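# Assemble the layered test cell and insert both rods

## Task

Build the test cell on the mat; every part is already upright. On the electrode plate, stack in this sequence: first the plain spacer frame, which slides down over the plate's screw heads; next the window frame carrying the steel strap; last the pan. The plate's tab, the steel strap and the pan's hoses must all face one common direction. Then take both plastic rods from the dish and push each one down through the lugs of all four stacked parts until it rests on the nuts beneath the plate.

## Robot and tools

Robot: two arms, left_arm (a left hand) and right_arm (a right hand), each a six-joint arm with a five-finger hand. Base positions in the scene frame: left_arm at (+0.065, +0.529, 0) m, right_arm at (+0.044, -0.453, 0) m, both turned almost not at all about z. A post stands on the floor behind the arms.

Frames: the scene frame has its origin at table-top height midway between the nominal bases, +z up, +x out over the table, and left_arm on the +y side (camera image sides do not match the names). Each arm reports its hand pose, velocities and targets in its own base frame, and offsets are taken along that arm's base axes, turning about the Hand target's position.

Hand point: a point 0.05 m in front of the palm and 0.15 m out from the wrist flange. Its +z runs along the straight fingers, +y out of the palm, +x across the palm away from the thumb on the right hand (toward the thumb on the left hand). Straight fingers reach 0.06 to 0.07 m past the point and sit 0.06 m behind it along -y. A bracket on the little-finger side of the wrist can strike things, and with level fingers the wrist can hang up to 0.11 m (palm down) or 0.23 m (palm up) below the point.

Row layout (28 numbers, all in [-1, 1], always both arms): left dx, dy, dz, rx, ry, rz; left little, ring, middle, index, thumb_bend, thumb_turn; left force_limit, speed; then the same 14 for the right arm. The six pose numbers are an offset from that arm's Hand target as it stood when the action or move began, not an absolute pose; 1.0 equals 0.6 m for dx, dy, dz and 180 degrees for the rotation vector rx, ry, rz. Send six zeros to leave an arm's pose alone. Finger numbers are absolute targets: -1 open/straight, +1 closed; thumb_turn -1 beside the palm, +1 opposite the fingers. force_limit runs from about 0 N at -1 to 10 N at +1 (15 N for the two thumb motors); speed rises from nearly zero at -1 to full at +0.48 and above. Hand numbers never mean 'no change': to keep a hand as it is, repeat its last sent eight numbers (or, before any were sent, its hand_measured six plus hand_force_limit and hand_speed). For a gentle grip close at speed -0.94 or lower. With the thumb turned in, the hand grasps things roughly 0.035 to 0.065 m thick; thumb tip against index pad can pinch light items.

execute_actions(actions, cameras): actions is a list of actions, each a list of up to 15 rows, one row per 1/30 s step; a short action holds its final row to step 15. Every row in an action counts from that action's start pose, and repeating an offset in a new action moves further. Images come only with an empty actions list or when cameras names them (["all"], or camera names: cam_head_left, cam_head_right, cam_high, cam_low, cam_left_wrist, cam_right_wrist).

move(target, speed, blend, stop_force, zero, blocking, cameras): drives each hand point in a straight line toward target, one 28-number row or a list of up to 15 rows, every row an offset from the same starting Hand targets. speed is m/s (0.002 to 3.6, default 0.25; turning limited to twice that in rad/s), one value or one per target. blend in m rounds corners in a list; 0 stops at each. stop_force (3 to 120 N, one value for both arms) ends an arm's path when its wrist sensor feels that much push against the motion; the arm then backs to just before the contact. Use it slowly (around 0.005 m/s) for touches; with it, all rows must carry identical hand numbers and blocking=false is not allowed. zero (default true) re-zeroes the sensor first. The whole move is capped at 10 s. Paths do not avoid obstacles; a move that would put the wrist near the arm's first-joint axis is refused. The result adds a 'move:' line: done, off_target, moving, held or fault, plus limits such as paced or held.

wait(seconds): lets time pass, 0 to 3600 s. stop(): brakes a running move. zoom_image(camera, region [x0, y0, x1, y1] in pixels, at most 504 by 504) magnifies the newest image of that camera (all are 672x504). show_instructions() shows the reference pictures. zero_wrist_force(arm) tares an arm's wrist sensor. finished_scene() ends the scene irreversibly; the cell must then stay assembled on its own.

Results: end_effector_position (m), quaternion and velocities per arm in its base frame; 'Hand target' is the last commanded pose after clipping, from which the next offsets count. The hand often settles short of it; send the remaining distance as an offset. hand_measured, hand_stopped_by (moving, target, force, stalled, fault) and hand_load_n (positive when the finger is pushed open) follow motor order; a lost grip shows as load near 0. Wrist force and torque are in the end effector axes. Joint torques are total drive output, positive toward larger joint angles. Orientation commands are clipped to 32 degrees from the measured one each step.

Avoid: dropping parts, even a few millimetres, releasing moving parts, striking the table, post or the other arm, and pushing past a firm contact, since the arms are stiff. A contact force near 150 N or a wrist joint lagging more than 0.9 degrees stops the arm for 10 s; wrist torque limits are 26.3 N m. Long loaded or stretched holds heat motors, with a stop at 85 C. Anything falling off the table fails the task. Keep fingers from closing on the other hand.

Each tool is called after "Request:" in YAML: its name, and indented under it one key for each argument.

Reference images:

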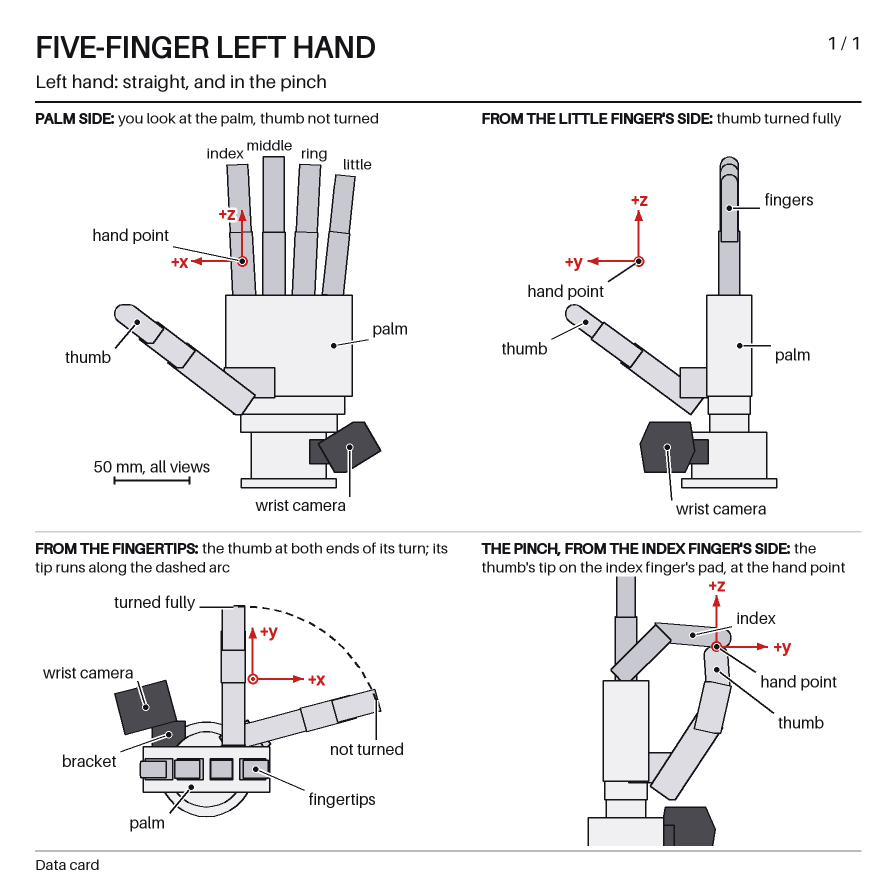

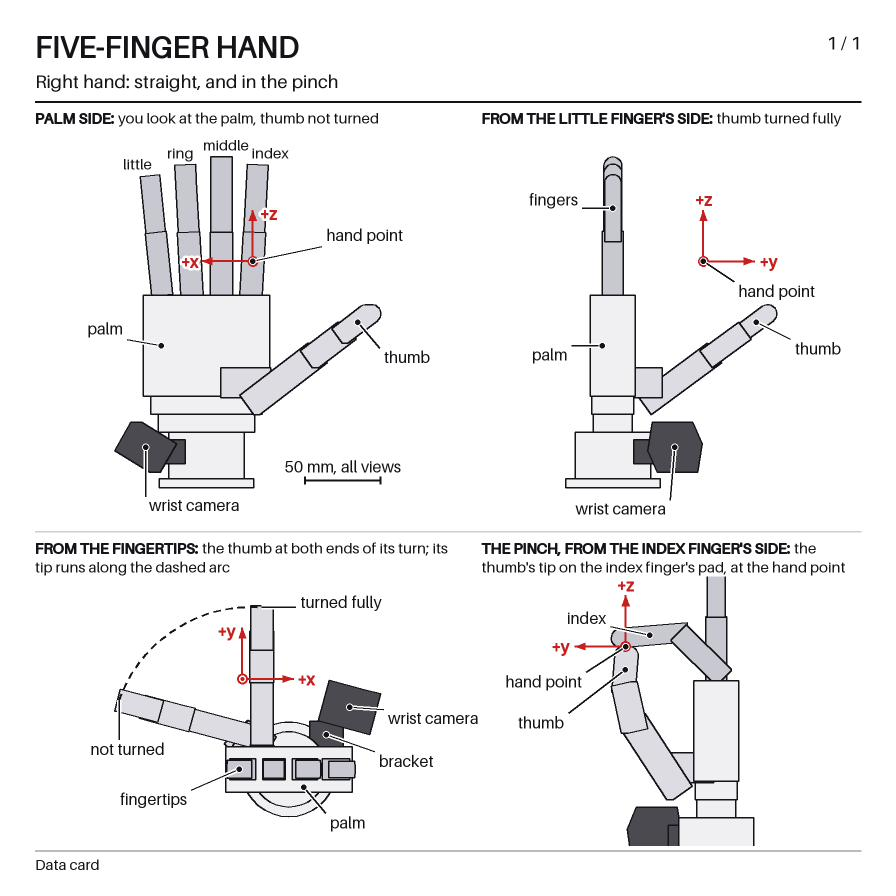

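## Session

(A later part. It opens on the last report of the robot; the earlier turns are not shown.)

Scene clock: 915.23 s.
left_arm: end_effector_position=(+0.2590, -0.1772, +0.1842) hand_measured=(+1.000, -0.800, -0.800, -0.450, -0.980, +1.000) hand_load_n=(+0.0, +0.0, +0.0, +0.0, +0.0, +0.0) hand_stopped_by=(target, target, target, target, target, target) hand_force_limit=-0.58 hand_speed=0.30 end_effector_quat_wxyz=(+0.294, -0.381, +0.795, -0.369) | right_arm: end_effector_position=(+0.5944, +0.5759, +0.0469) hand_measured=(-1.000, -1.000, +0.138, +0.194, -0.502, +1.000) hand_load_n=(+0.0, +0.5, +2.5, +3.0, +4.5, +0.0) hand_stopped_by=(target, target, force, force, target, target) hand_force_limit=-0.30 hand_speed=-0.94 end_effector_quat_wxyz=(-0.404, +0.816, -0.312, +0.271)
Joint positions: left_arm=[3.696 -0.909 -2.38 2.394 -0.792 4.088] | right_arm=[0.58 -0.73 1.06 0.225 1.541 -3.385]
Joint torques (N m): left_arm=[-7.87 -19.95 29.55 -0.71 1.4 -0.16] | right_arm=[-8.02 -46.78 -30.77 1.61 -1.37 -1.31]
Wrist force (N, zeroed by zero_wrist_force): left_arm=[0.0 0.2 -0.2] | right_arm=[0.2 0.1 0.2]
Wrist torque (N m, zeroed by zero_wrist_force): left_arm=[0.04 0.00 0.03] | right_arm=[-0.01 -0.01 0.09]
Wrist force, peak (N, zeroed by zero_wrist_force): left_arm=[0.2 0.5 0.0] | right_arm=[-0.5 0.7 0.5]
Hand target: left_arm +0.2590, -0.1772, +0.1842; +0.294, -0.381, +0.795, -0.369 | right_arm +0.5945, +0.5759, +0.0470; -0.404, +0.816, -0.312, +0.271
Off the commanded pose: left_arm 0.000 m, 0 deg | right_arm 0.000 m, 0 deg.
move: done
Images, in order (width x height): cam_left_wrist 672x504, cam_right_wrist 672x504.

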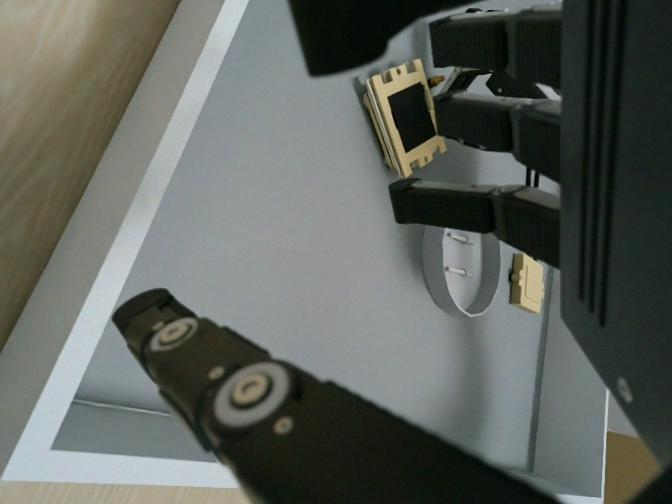

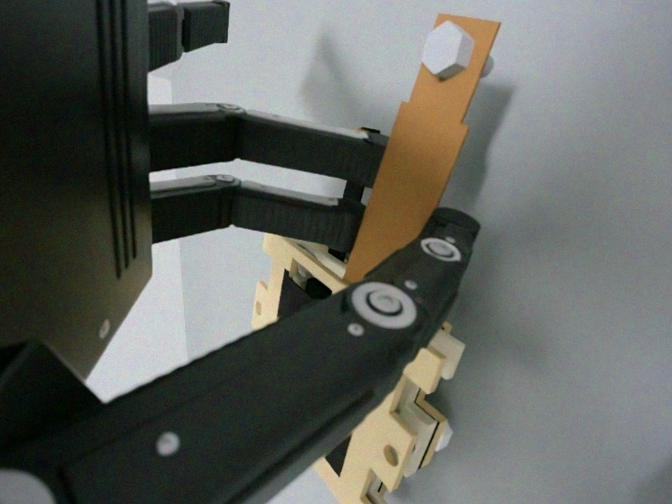

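Request:
move:
  target:
    - [0,0,0,0,0,0,1,-0.8,-0.8,-0.45,-0.98,1,-0.58,0.3,0.0025,-0.0035,0,0,0,0,-1,-1,0.3,0.3,-0.5,1,-0.3,-0.94]
    - [0,0,0,0,0,0,1,-0.8,-0.8,-0.45,-0.98,1,-0.58,0.3,0.0025,-0.0035,-0.0042,0,0,0,-1,-1,0.3,0.3,-0.5,1,-0.3,-0.94]
  speed: 0.01
  stop_force: 3
  cameras: ["cam_right_wrist","cam_left_wrist"]

Request:
zoom_image:
  camera: "cam_left_wrist"
  region: [355, 50, 415, 120]

Request:
zoom_image:
  camera: "cam_left_wrist"
  region: [370, 120, 460, 190]

Request:
zoom_image:
  camera: "cam_right_wrist"
  region: [370, 320, 480, 400]

Request:
zoom_image:
  camera: "cam_right_wrist"
  region: [350, 400, 460, 500]

Scene clock: 928.57 s.
left_arm: end_effector_position=(+0.2590, -0.1772, +0.1842) hand_measured=(+1.000, -0.800, -0.800, -0.450, -0.980, +1.000) hand_load_n=(+0.0, +0.0, +0.0, +0.0, +0.0, +0.0) hand_stopped_by=(target, target, target, target, target, target) hand_force_limit=-0.58 hand_speed=0.30 end_effector_quat_wxyz=(+0.294, -0.381, +0.795, -0.369) | right_arm: end_effector_position=(+0.5960, +0.5738, +0.0444) hand_measured=(-1.000, -1.000, +0.138, +0.194, -0.502, +1.000) hand_load_n=(+0.0, +0.0, +2.0, +2.5, +4.5, +0.0) hand_stopped_by=(target, target, force, force, target, target) hand_force_limit=-0.30 hand_speed=-0.94 end_effector_quat_wxyz=(-0.404, +0.816, -0.312, +0.271)
Joint positions: left_arm=[3.696 -0.909 -2.38 2.394 -0.792 4.088] | right_arm=[0.576 -0.729 1.064 0.219 1.538 -3.387]
Joint torques (N m): left_arm=[-7.25 -18.9 30.34 -0.78 1.63 0.27] | right_arm=[8.81 -50.59 -30.72 1.58 1.01 2.03]
Wrist force (N, zeroed by zero_wrist_force): left_arm=[0.2 0.1 -0.2] | right_arm=[0.3 -0.5 -0.3]
Wrist torque (N m, zeroed by zero_wrist_force): left_arm=[0.02 -0.04 0.05] | right_arm=[-0.04 0.00 0.18]
Wrist force, peak (N, zeroed by zero_wrist_force): left_arm=[0.2 0.6 -0.1] | right_arm=[0.3 -0.8 0.1]
Hand target: left_arm +0.2590, -0.1772, +0.1842; +0.294, -0.381, +0.795, -0.369 | right_arm +0.5960, +0.5738, +0.0445; -0.404, +0.816, -0.312, +0.271
Off the commanded pose: left_arm 0.000 m, 0 deg | right_arm 0.000 m, 0 deg.
move: done
Images, in order (width x height): cam_left_wrist 672x504, cam_right_wrist 672x504.

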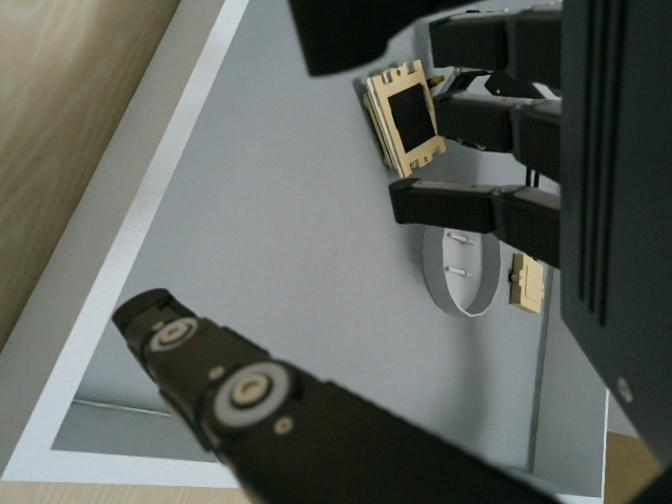

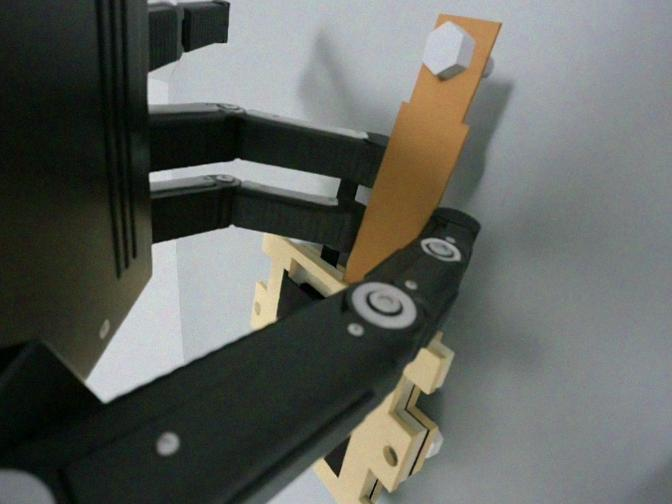

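Scaled by 7.200.

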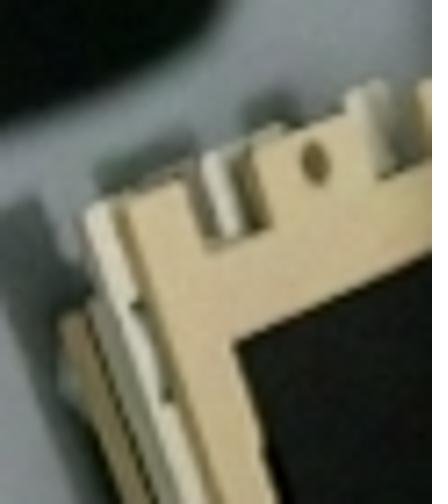

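Scaled by 5.600.

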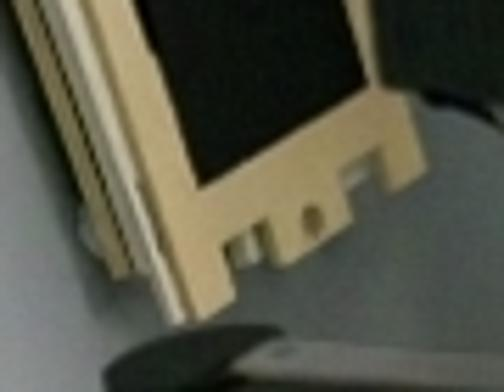

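Scaled by 4.582.

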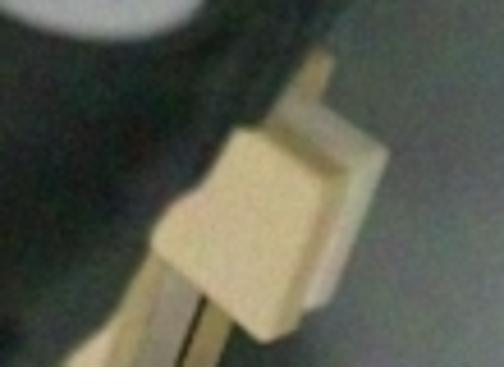

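Scaled by 4.582.

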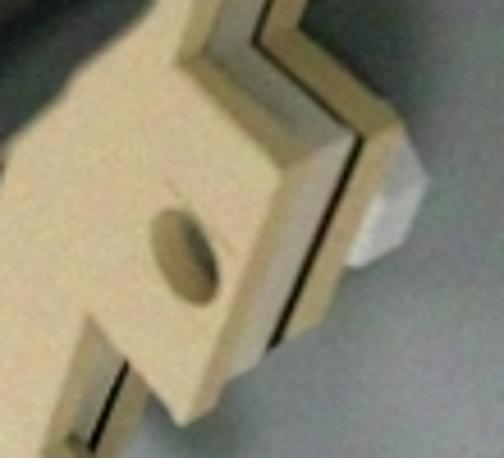

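Request:
move:
  target: [0,0,0,0,0,0,1,-0.8,-0.8,-0.45,-0.98,1,-0.58,0.3,0,0,0,-0.0054,0.0040,0,-1,-1,0.3,0.3,-0.5,1,-0.3,-0.94]
  speed: 0.02

Request:
move:
  target: [0,0,0,0,0,0,1,-0.8,-0.8,-0.45,-0.98,1,-0.58,0.3,0,0,-0.0055,0,0,0,-1,-1,0.3,0.3,-0.5,1,-0.3,-0.94]
  speed: 0.004
  stop_force: 3
  cameras: ["cam_right_wrist","cam_left_wrist"]

Request:
zoom_image:
  camera: "cam_left_wrist"
  region: [355, 50, 415, 120]

Request:
zoom_image:
  camera: "cam_left_wrist"
  region: [370, 120, 460, 190]

Request:
zoom_image:
  camera: "cam_right_wrist"
  region: [370, 320, 480, 400]

Request:
zoom_image:
  camera: "cam_right_wrist"
  region: [350, 400, 460, 500]

Scene clock: 931.83 s.
left_arm: end_effector_position=(+0.2590, -0.1772, +0.1842) hand_measured=(+1.000, -0.800, -0.800, -0.450, -0.980, +1.000) hand_load_n=(+0.0, +0.0, +0.0, +0.0, +0.0, +0.0) hand_stopped_by=(target, target, target, target, target, target) hand_force_limit=-0.58 hand_speed=0.30 end_effector_quat_wxyz=(+0.294, -0.381, +0.795, -0.369) | right_arm: end_effector_position=(+0.5961, +0.5738, +0.0444) hand_measured=(-1.000, -1.000, +0.138, +0.194, -0.502, +1.000) hand_load_n=(+0.0, +0.0, +2.0, +2.5, +5.0, +0.0) hand_stopped_by=(target, target, force, force, target, target) hand_force_limit=-0.30 hand_speed=-0.94 end_effector_quat_wxyz=(-0.395, +0.821, -0.312, +0.269) end_effector_velocity=(+0.000, +0.000, -0.001) end_effector_angular_velocity=(+0.001, -0.002, +0.000)
Joint positions: left_arm=[3.696 -0.909 -2.38 2.394 -0.792 4.088] | right_arm=[0.578 -0.716 1.034 0.257 1.544 -3.393]
Joint velocities: left_arm=[within noise] | right_arm=[0 0 0.003 -0.005 0 0]
Joint torques (N m): left_arm=[-8 -18.65 30.75 -0.73 1.7 0.44] | right_arm=[5.76 -63.82 -9.58 -1.81 -0.52 -0.94]
Wrist force (N, zeroed by zero_wrist_force): left_arm=[0.0 0.3 -0.2] | right_arm=[0.0 -0.9 0.2]
Wrist torque (N m, zeroed by zero_wrist_force): left_arm=[0.05 -0.01 0.03] | right_arm=[-0.07 0.03 0.19]
Wrist force, peak (N, zeroed by zero_wrist_force): left_arm=[0.3 0.4 0.0] | right_arm=[0.0 -0.9 0.2]
Hand target: left_arm +0.2590, -0.1772, +0.1842; +0.294, -0.381, +0.795, -0.369 | right_arm +0.5960, +0.5738, +0.0445; -0.395, +0.821, -0.312, +0.269
Off the commanded pose: left_arm 0.000 m, 0 deg | right_arm 0.000 m, 0 deg.
move: done

Scene clock: 933.27 s.
left_arm: end_effector_position=(+0.2590, -0.1772, +0.1842) hand_measured=(+1.000, -0.800, -0.800, -0.450, -0.980, +1.000) hand_load_n=(+0.0, +0.0, +0.0, +0.0, +0.0, +0.0) hand_stopped_by=(target, target, target, target, target, target) hand_force_limit=-0.58 hand_speed=0.30 end_effector_quat_wxyz=(+0.294, -0.381, +0.795, -0.369) | right_arm: end_effector_position=(+0.5960, +0.5738, +0.0411) hand_measured=(-1.000, -1.000, +0.138, +0.194, -0.502, +1.000) hand_load_n=(+0.0, +0.0, +2.0, +2.0, +5.0, +0.0) hand_stopped_by=(target, target, force, force, target, target) hand_force_limit=-0.30 hand_speed=-0.94 end_effector_quat_wxyz=(-0.395, +0.821, -0.312, +0.269)
Joint positions: left_arm=[3.696 -0.909 -2.38 2.394 -0.792 4.088] | right_arm=[0.578 -0.714 1.038 0.25 1.543 -3.392]
Joint torques (N m): left_arm=[-7.76 -19.19 29.74 -0.7 1.5 0.52] | right_arm=[-5.65 -51.47 -17.04 1.33 -1.26 2.03]
Wrist force (N, zeroed by zero_wrist_force): left_arm=[-0.1 0.4 -0.1] | right_arm=[0.3 -1.0 0.0]
Wrist torque (N m, zeroed by zero_wrist_force): left_arm=[0.06 0.00 0.02] | right_arm=[-0.05 0.03 0.20]
Wrist force, peak (N, zeroed by zero_wrist_force): left_arm=[0.3 0.5 -0.1] | right_arm=[0.3 -1.2 -0.1]
Hand target: left_arm +0.2590, -0.1772, +0.1842; +0.294, -0.381, +0.795, -0.369 | right_arm +0.5960, +0.5738, +0.0412; -0.395, +0.821, -0.312, +0.269
Off the commanded pose: left_arm 0.000 m, 0 deg | right_arm 0.000 m, 0 deg.
move: done
Images, in order (width x height): cam_left_wrist 672x504, cam_right_wrist 672x504.

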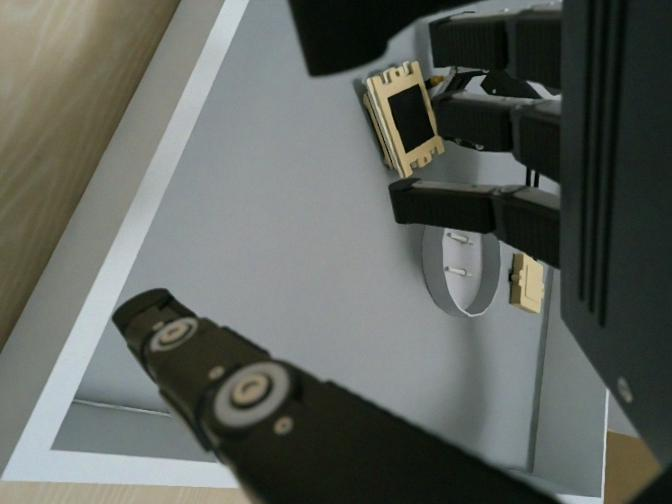

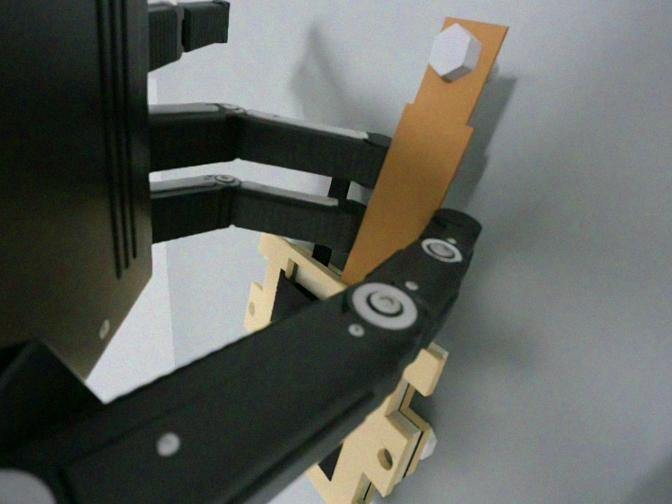

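Scaled by 7.200.

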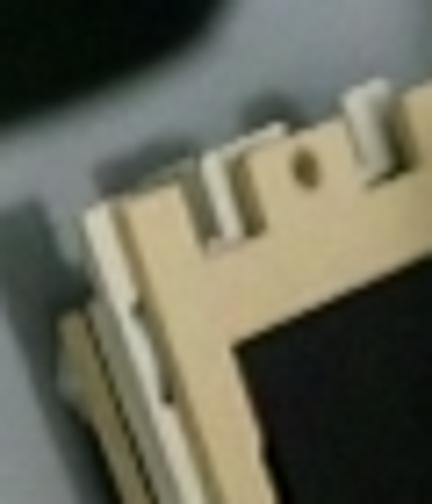

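Scaled by 5.600.

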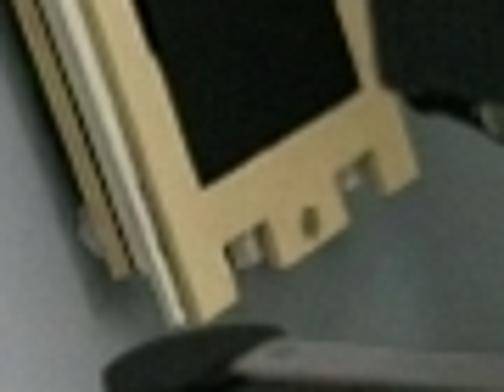

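Scaled by 4.582.

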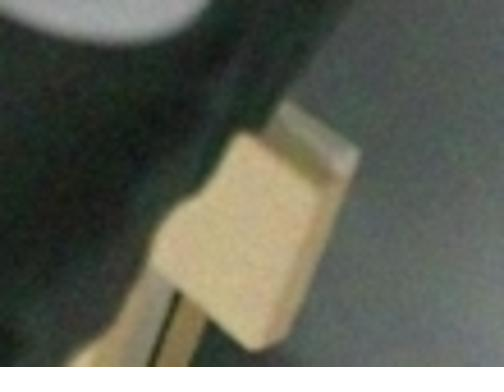

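Scaled by 4.582.

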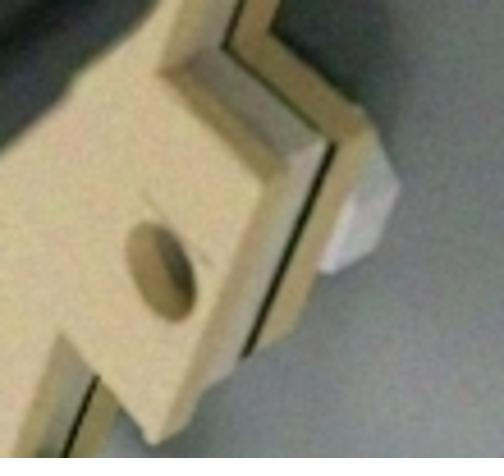

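Request:
zoom_image:
  camera: "cam_left_wrist"
  region: [360, 65, 400, 105]

Request:
zoom_image:
  camera: "cam_left_wrist"
  region: [385, 145, 425, 185]

Scaled by 12.600.

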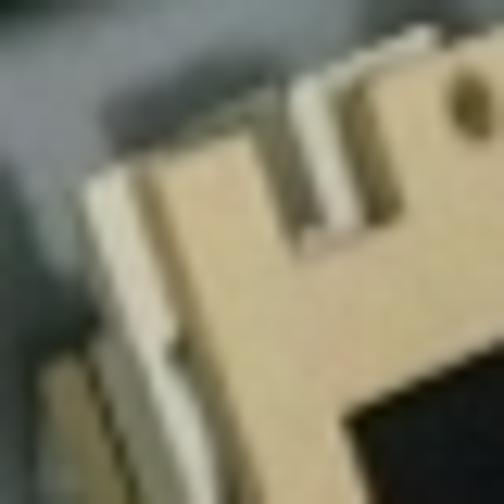

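Scaled by 12.600.

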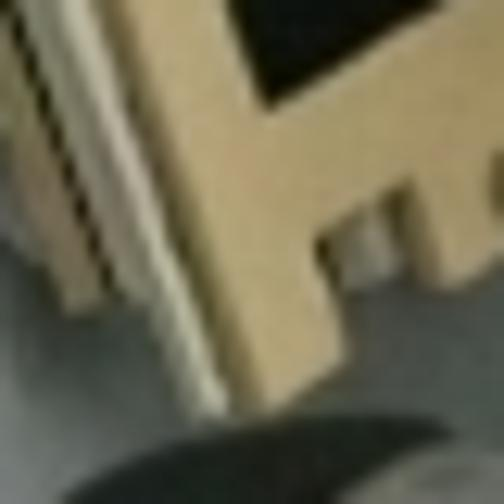

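Request:
zoom_image:
  camera: "cam_right_wrist"
  region: [365, 430, 415, 480]

Request:
zoom_image:
  camera: "cam_left_wrist"
  region: [385, 55, 415, 85]

Request:
zoom_image:
  camera: "cam_left_wrist"
  region: [410, 140, 440, 170]

Scaled by 10.080.

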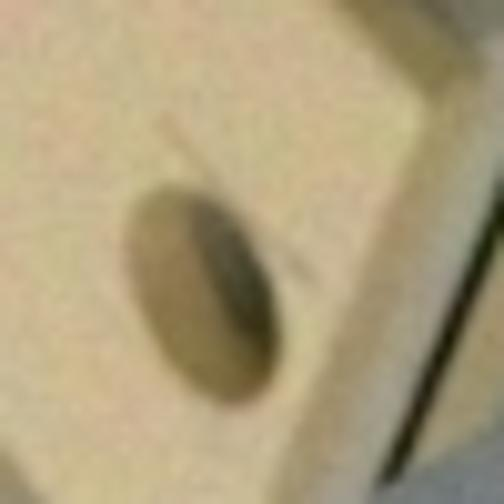

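Scaled by 16.800.

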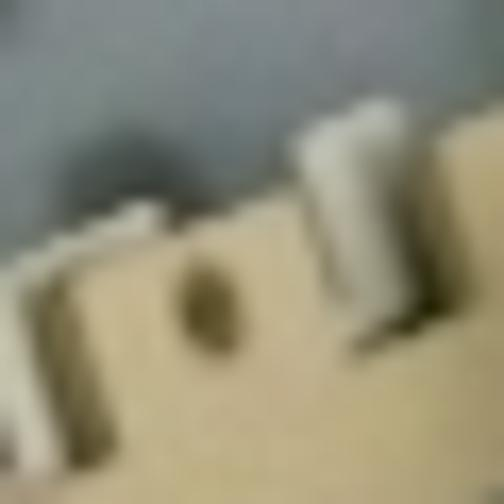

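Scaled by 16.800.

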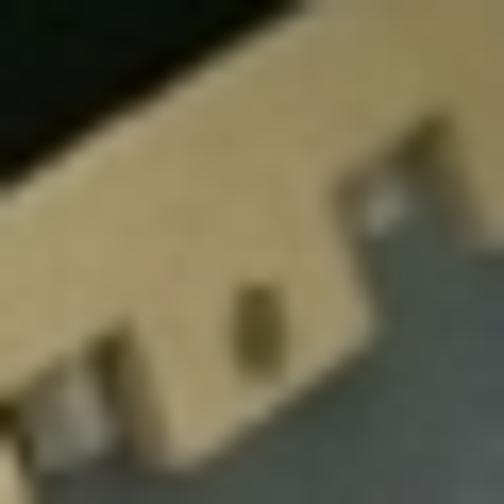

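Request:
zoom_image:
  camera: "cam_left_wrist"
  region: [0, 350, 240, 504]

Request:
zoom_image:
  camera: "cam_left_wrist"
  region: [480, 360, 640, 504]

Scaled by 2.100.

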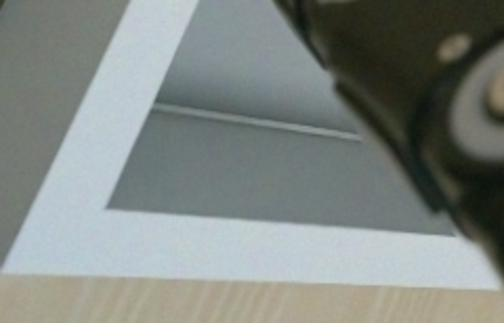

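Scaled by 3.150.

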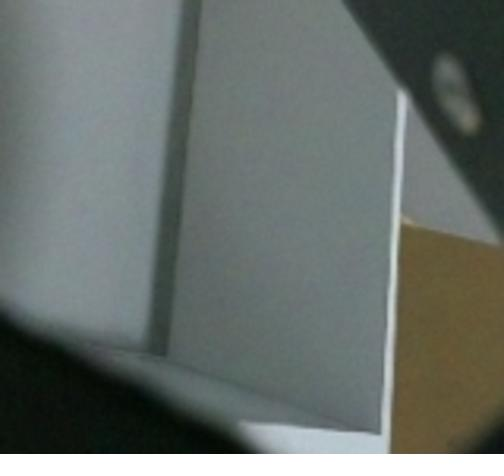

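Request:
zoom_image:
  camera: "cam_right_wrist"
  region: [360, 400, 440, 504]

Request:
zoom_image:
  camera: "cam_right_wrist"
  region: [390, 330, 460, 400]

Scaled by 4.846.

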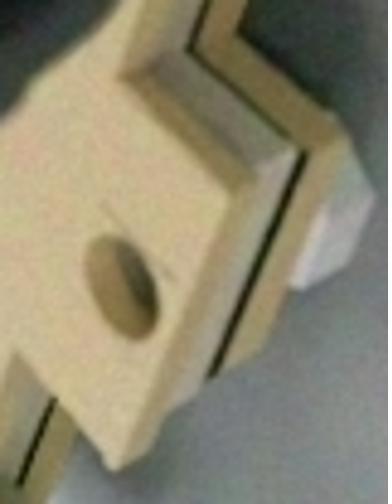

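Scaled by 7.200.

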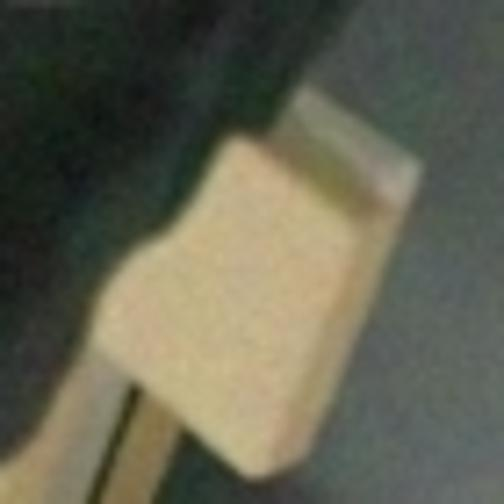

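Request:
move:
  target:
    - [0,0,0,0,0,0,1,-0.8,-0.8,-0.45,-0.98,1,-0.58,0.3,0,0,0.004,0,0,0,-1,-1,0.3,0.3,-0.5,1,-0.3,-0.94]
    - [0,0,0,0,0,0,1,-0.8,-0.8,-0.45,-0.98,1,-0.58,0.3,-0.0008,0.0031,0.004,0,0,0,-1,-1,0.3,0.3,-0.5,1,-0.3,-0.94]
  speed: 0.02
  cameras: ["cam_right_wrist","cam_left_wrist"]

Request:
zoom_image:
  camera: "cam_left_wrist"
  region: [360, 60, 420, 120]

Request:
zoom_image:
  camera: "cam_left_wrist"
  region: [385, 130, 445, 190]

Request:
zoom_image:
  camera: "cam_right_wrist"
  region: [380, 330, 460, 400]

Request:
zoom_image:
  camera: "cam_right_wrist"
  region: [350, 400, 450, 504]

Scene clock: 957.20 s.
left_arm: end_effector_position=(+0.2590, -0.1772, +0.1842) hand_measured=(+1.000, -0.800, -0.800, -0.450, -0.980, +1.000) hand_load_n=(+0.0, +0.0, +0.0, +0.0, +0.0, +0.0) hand_stopped_by=(target, target, target, target, target, target) hand_force_limit=-0.58 hand_speed=0.30 end_effector_quat_wxyz=(+0.294, -0.381, +0.795, -0.369) | right_arm: end_effector_position=(+0.5956, +0.5757, +0.0437) hand_measured=(-1.000, -1.000, +0.138, +0.194, -0.502, +1.000) hand_load_n=(+0.0, +0.0, +2.5, +3.0, +4.5, +0.0) hand_stopped_by=(target, target, force, force, target, target) hand_force_limit=-0.30 hand_speed=-0.94 end_effector_quat_wxyz=(-0.395, +0.821, -0.312, +0.269)
Joint positions: left_arm=[3.696 -0.909 -2.38 2.394 -0.792 4.088] | right_arm=[0.581 -0.713 1.03 0.258 1.546 -3.391]
Joint torques (N m): left_arm=[-7.34 -19.54 29.84 -0.69 1.44 0.89] | right_arm=[-5.24 -55.44 -10.03 -0.12 -0.9 0.13]
Wrist force (N, zeroed by zero_wrist_force): left_arm=[0.2 0.5 -0.2] | right_arm=[-0.1 -0.1 -0.1]
Wrist torque (N m, zeroed by zero_wrist_force): left_arm=[0.08 -0.04 0.03] | right_arm=[-0.01 0.06 0.05]
Wrist force, peak (N, zeroed by zero_wrist_force): left_arm=[0.2 0.6 0.0] | right_arm=[0.8 -1.0 -0.3]
Hand target: left_arm +0.2590, -0.1772, +0.1842; +0.294, -0.381, +0.795, -0.369 | right_arm +0.5956, +0.5756, +0.0436; -0.395, +0.821, -0.312, +0.269
Off the commanded pose: left_arm 0.000 m, 0 deg | right_arm 0.000 m, 0 deg.
move: done
Images, in order (width x height): cam_left_wrist 672x504, cam_right_wrist 672x504.

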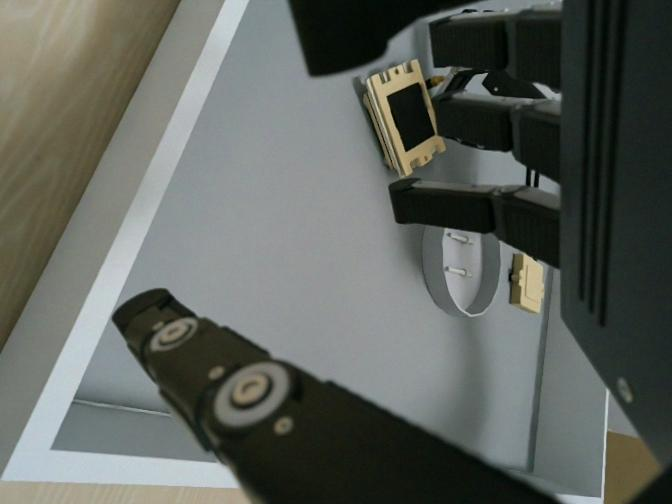

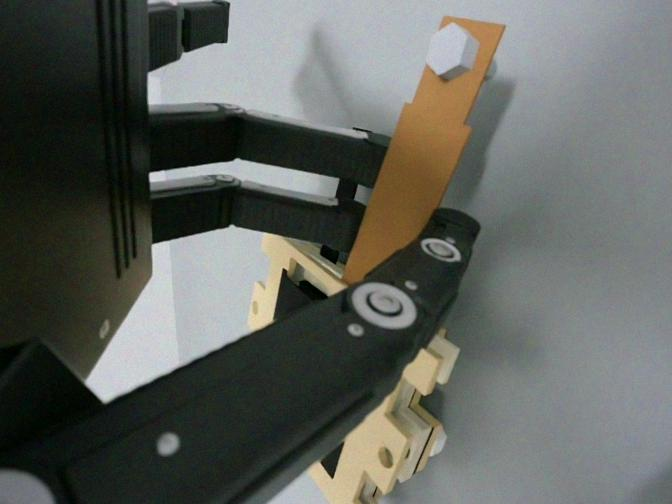

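Scaled by 8.400.

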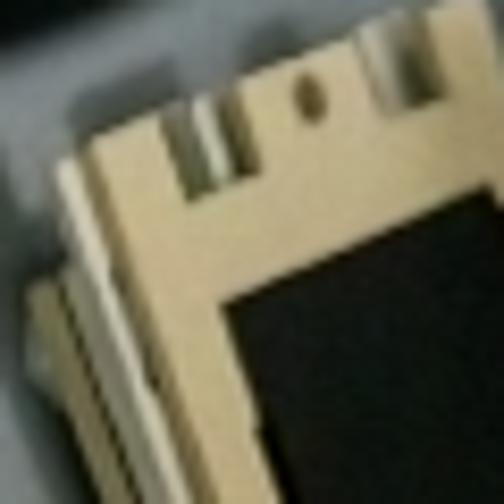

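Scaled by 8.400.

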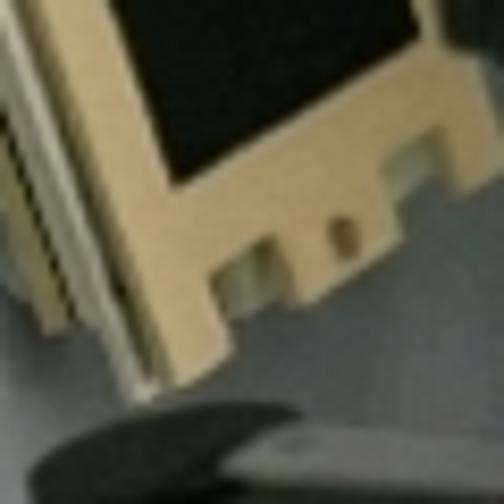

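Scaled by 6.300.

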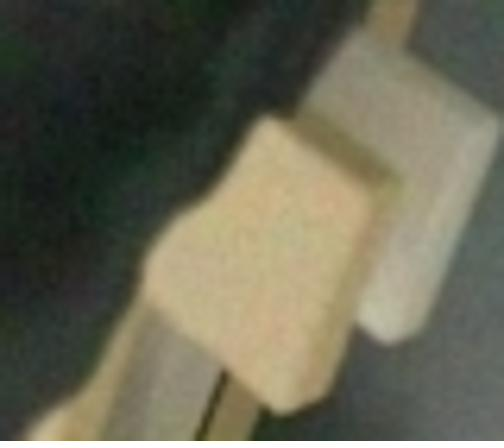

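Scaled by 4.846.

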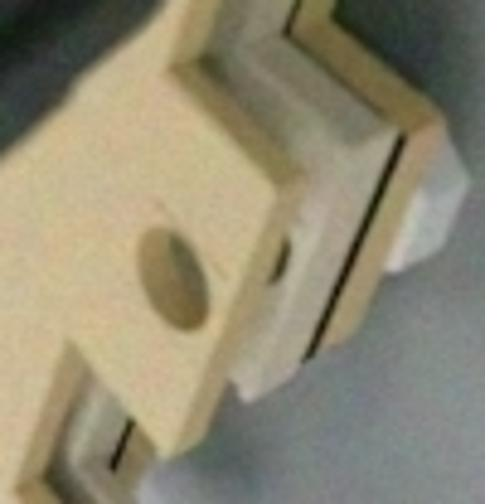

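Request:
move:
  target:
    - [0,0,0,0,0,0,1,-0.8,-0.8,-0.45,-0.98,1,-0.58,0.3,0.0007,-0.002,0,0,0,0,-1,-1,0.3,0.3,-0.5,1,-0.3,-0.94]
    - [0,0,0,0,0,0,1,-0.8,-0.8,-0.45,-0.98,1,-0.58,0.3,0.0007,-0.002,-0.0028,0,0,0,-1,-1,0.3,0.3,-0.5,1,-0.3,-0.94]
  speed: 0.006
  stop_force: 3
  cameras: ["cam_right_wrist","cam_left_wrist"]

Request:
zoom_image:
  camera: "cam_right_wrist"
  region: [380, 330, 460, 400]

Request:
zoom_image:
  camera: "cam_right_wrist"
  region: [350, 400, 450, 504]

Request:
zoom_image:
  camera: "cam_left_wrist"
  region: [360, 60, 420, 120]

Scene clock: 964.00 s.
left_arm: end_effector_position=(+0.2590, -0.1772, +0.1842) hand_measured=(+1.000, -0.800, -0.800, -0.450, -0.980, +1.000) hand_load_n=(+0.0, +0.0, +0.0, +0.0, +0.0, +0.0) hand_stopped_by=(target, target, target, target, target, target) hand_force_limit=-0.58 hand_speed=0.30 end_effector_quat_wxyz=(+0.294, -0.381, +0.795, -0.369) | right_arm: end_effector_position=(+0.5960, +0.5744, +0.0418) hand_measured=(-1.000, -1.000, +0.138, +0.194, -0.502, +1.000) hand_load_n=(+0.0, +0.0, +2.0, +3.0, +5.0, +0.0) hand_stopped_by=(target, target, force, force, target, target) hand_force_limit=-0.30 hand_speed=-0.94 end_effector_quat_wxyz=(-0.395, +0.821, -0.312, +0.269)
Joint positions: left_arm=[3.696 -0.909 -2.38 2.394 -0.792 4.088] | right_arm=[0.579 -0.713 1.035 0.253 1.544 -3.392]
Joint torques (N m): left_arm=[-8.1 -18.85 29.49 -0.77 1.41 1.02] | right_arm=[8.16 -43.52 -27.87 1.6 0.87 1.84]
Wrist force (N, zeroed by zero_wrist_force): left_arm=[0.1 0.1 -0.1] | right_arm=[0.2 -0.8 0.0]
Wrist torque (N m, zeroed by zero_wrist_force): left_arm=[0.02 -0.02 0.04] | right_arm=[-0.04 0.02 0.20]
Wrist force, peak (N, zeroed by zero_wrist_force): left_arm=[0.2 0.5 -0.1] | right_arm=[0.2 -0.7 -0.3]
Hand target: left_arm +0.2590, -0.1772, +0.1842; +0.294, -0.381, +0.795, -0.369 | right_arm +0.5960, +0.5744, +0.0419; -0.395, +0.821, -0.312, +0.269
Off the commanded pose: left_arm 0.000 m, 0 deg | right_arm 0.000 m, 0 deg.
move: done
Images, in order (width x height): cam_left_wrist 672x504, cam_right_wrist 672x504.

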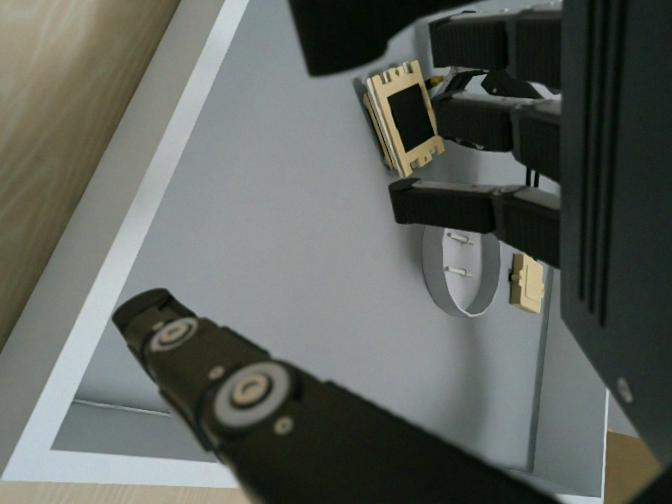

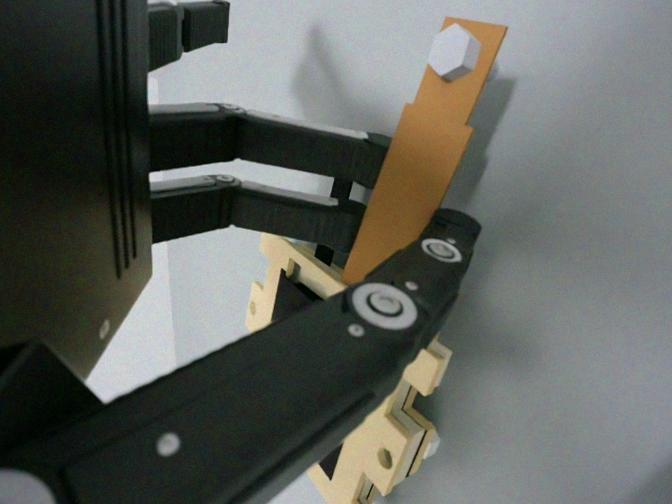

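Scaled by 6.300.

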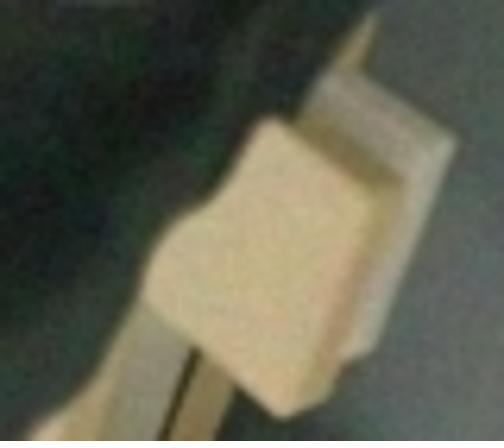

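Scaled by 4.846.

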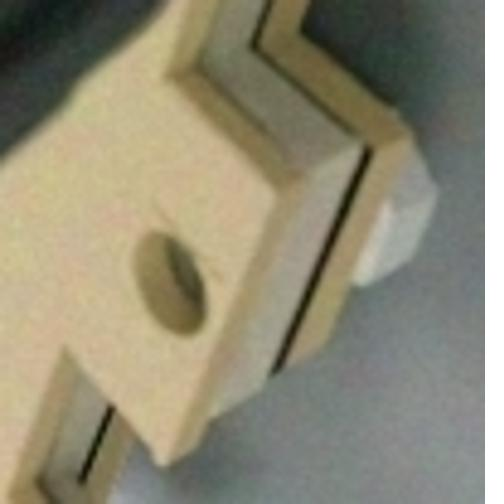

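Scaled by 8.400.

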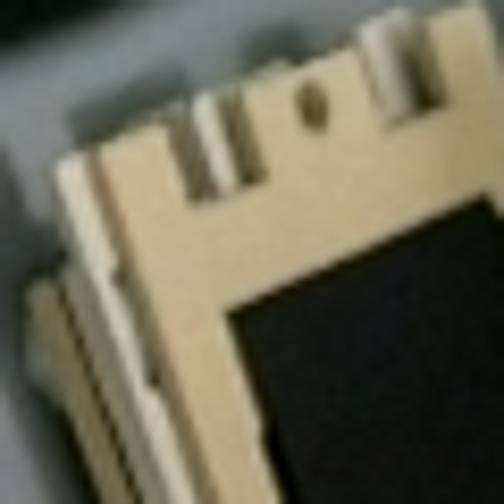

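Request:
wait:
  seconds: 0.1
  cameras: ["cam_right_wrist","cam_left_wrist"]

Scene clock: 968.20 s.
left_arm: end_effector_position=(+0.2590, -0.1772, +0.1842) hand_measured=(+1.000, -0.800, -0.800, -0.450, -0.980, +1.000) hand_load_n=(+0.0, +0.0, -0.5, +0.0, +0.0, +0.0) hand_stopped_by=(target, target, target, target, target, target) hand_force_limit=-0.58 hand_speed=0.30 end_effector_quat_wxyz=(+0.294, -0.381, +0.795, -0.369) | right_arm: end_effector_position=(+0.5960, +0.5744, +0.0419) hand_measured=(-1.000, -1.000, +0.138, +0.194, -0.502, +1.000) hand_load_n=(+0.0, +0.0, +2.0, +2.5, +5.0, +0.0) hand_stopped_by=(target, target, force, force, target, target) hand_force_limit=-0.30 hand_speed=-0.94 end_effector_quat_wxyz=(-0.395, +0.821, -0.312, +0.269)
Joint positions: left_arm=[3.696 -0.909 -2.38 2.394 -0.792 4.088] | right_arm=[0.579 -0.713 1.035 0.253 1.544 -3.392]
Joint torques (N m): left_arm=[-7.17 -19.06 29.25 -0.67 1.37 1.3] | right_arm=[8.17 -43.26 -30.5 1.76 0.87 1.89]
Wrist force (N, zeroed by zero_wrist_force): left_arm=[-0.1 0.2 -0.1] | right_arm=[0.0 -0.5 0.1]
Wrist torque (N m, zeroed by zero_wrist_force): left_arm=[0.03 0.00 0.02] | right_arm=[-0.01 0.04 0.19]
Wrist force, peak (N, zeroed by zero_wrist_force): left_arm=[0.3 0.5 -0.2] | right_arm=[0.1 -1.2 0.2]
Hand target: left_arm +0.2590, -0.1772, +0.1842; +0.294, -0.381, +0.795, -0.369 | right_arm +0.5960, +0.5744, +0.0419; -0.395, +0.821, -0.312, +0.269
Off the commanded pose: left_arm 0.000 m, 0 deg | right_arm 0.000 m, 0 deg.
wait: 0.10 s; at rest from the start
Images, in order (width x height): cam_left_wrist 672x504, cam_right_wrist 672x504.

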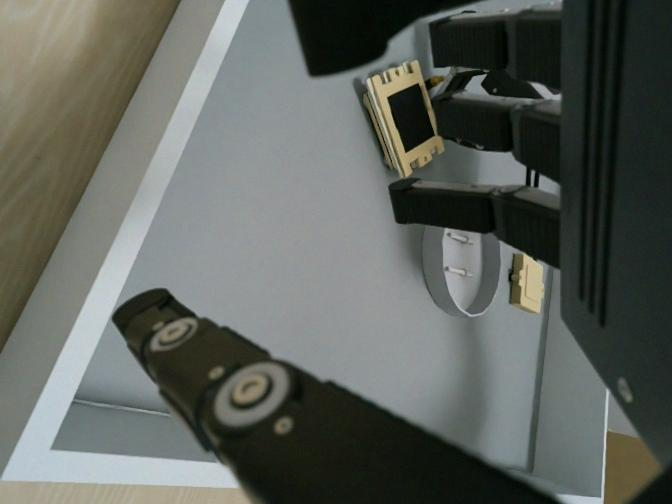

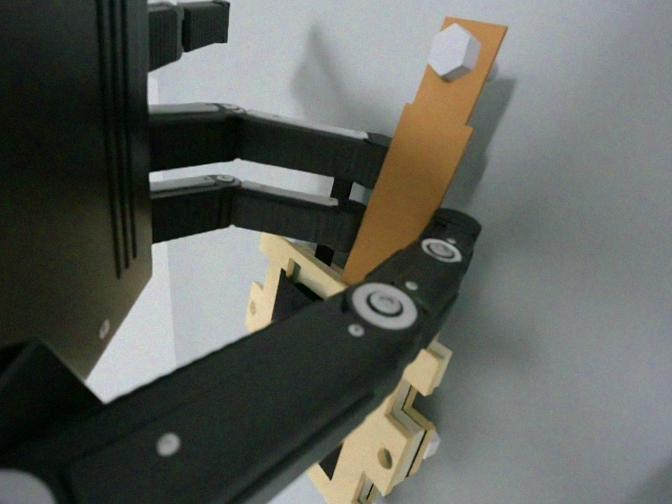

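Request:
zoom_image:
  camera: "cam_right_wrist"
  region: [340, 330, 460, 504]

Request:
zoom_image:
  camera: "cam_right_wrist"
  region: [230, 220, 360, 350]

Request:
zoom_image:
  camera: "cam_left_wrist"
  region: [350, 50, 460, 190]

Scaled by 2.897.

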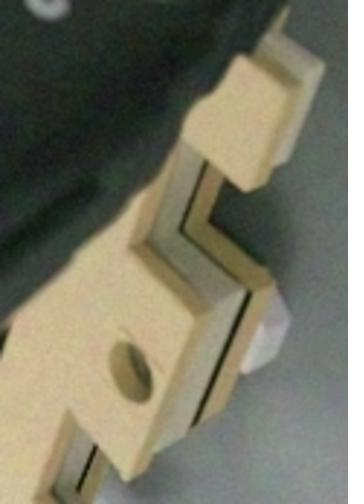

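Scaled by 3.877.

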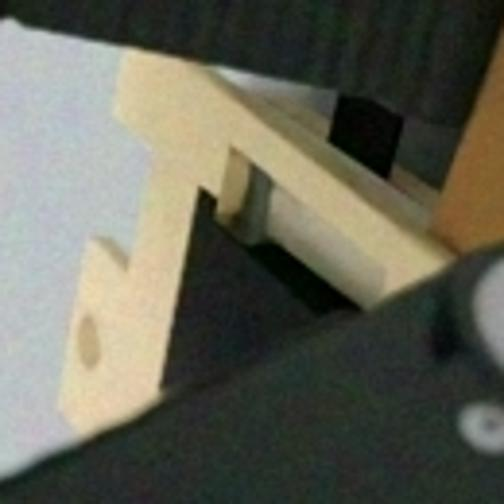

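Scaled by 3.600.

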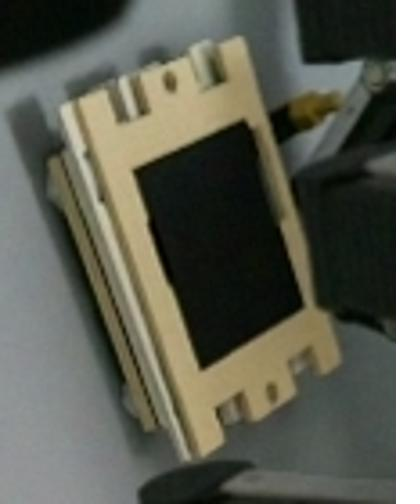

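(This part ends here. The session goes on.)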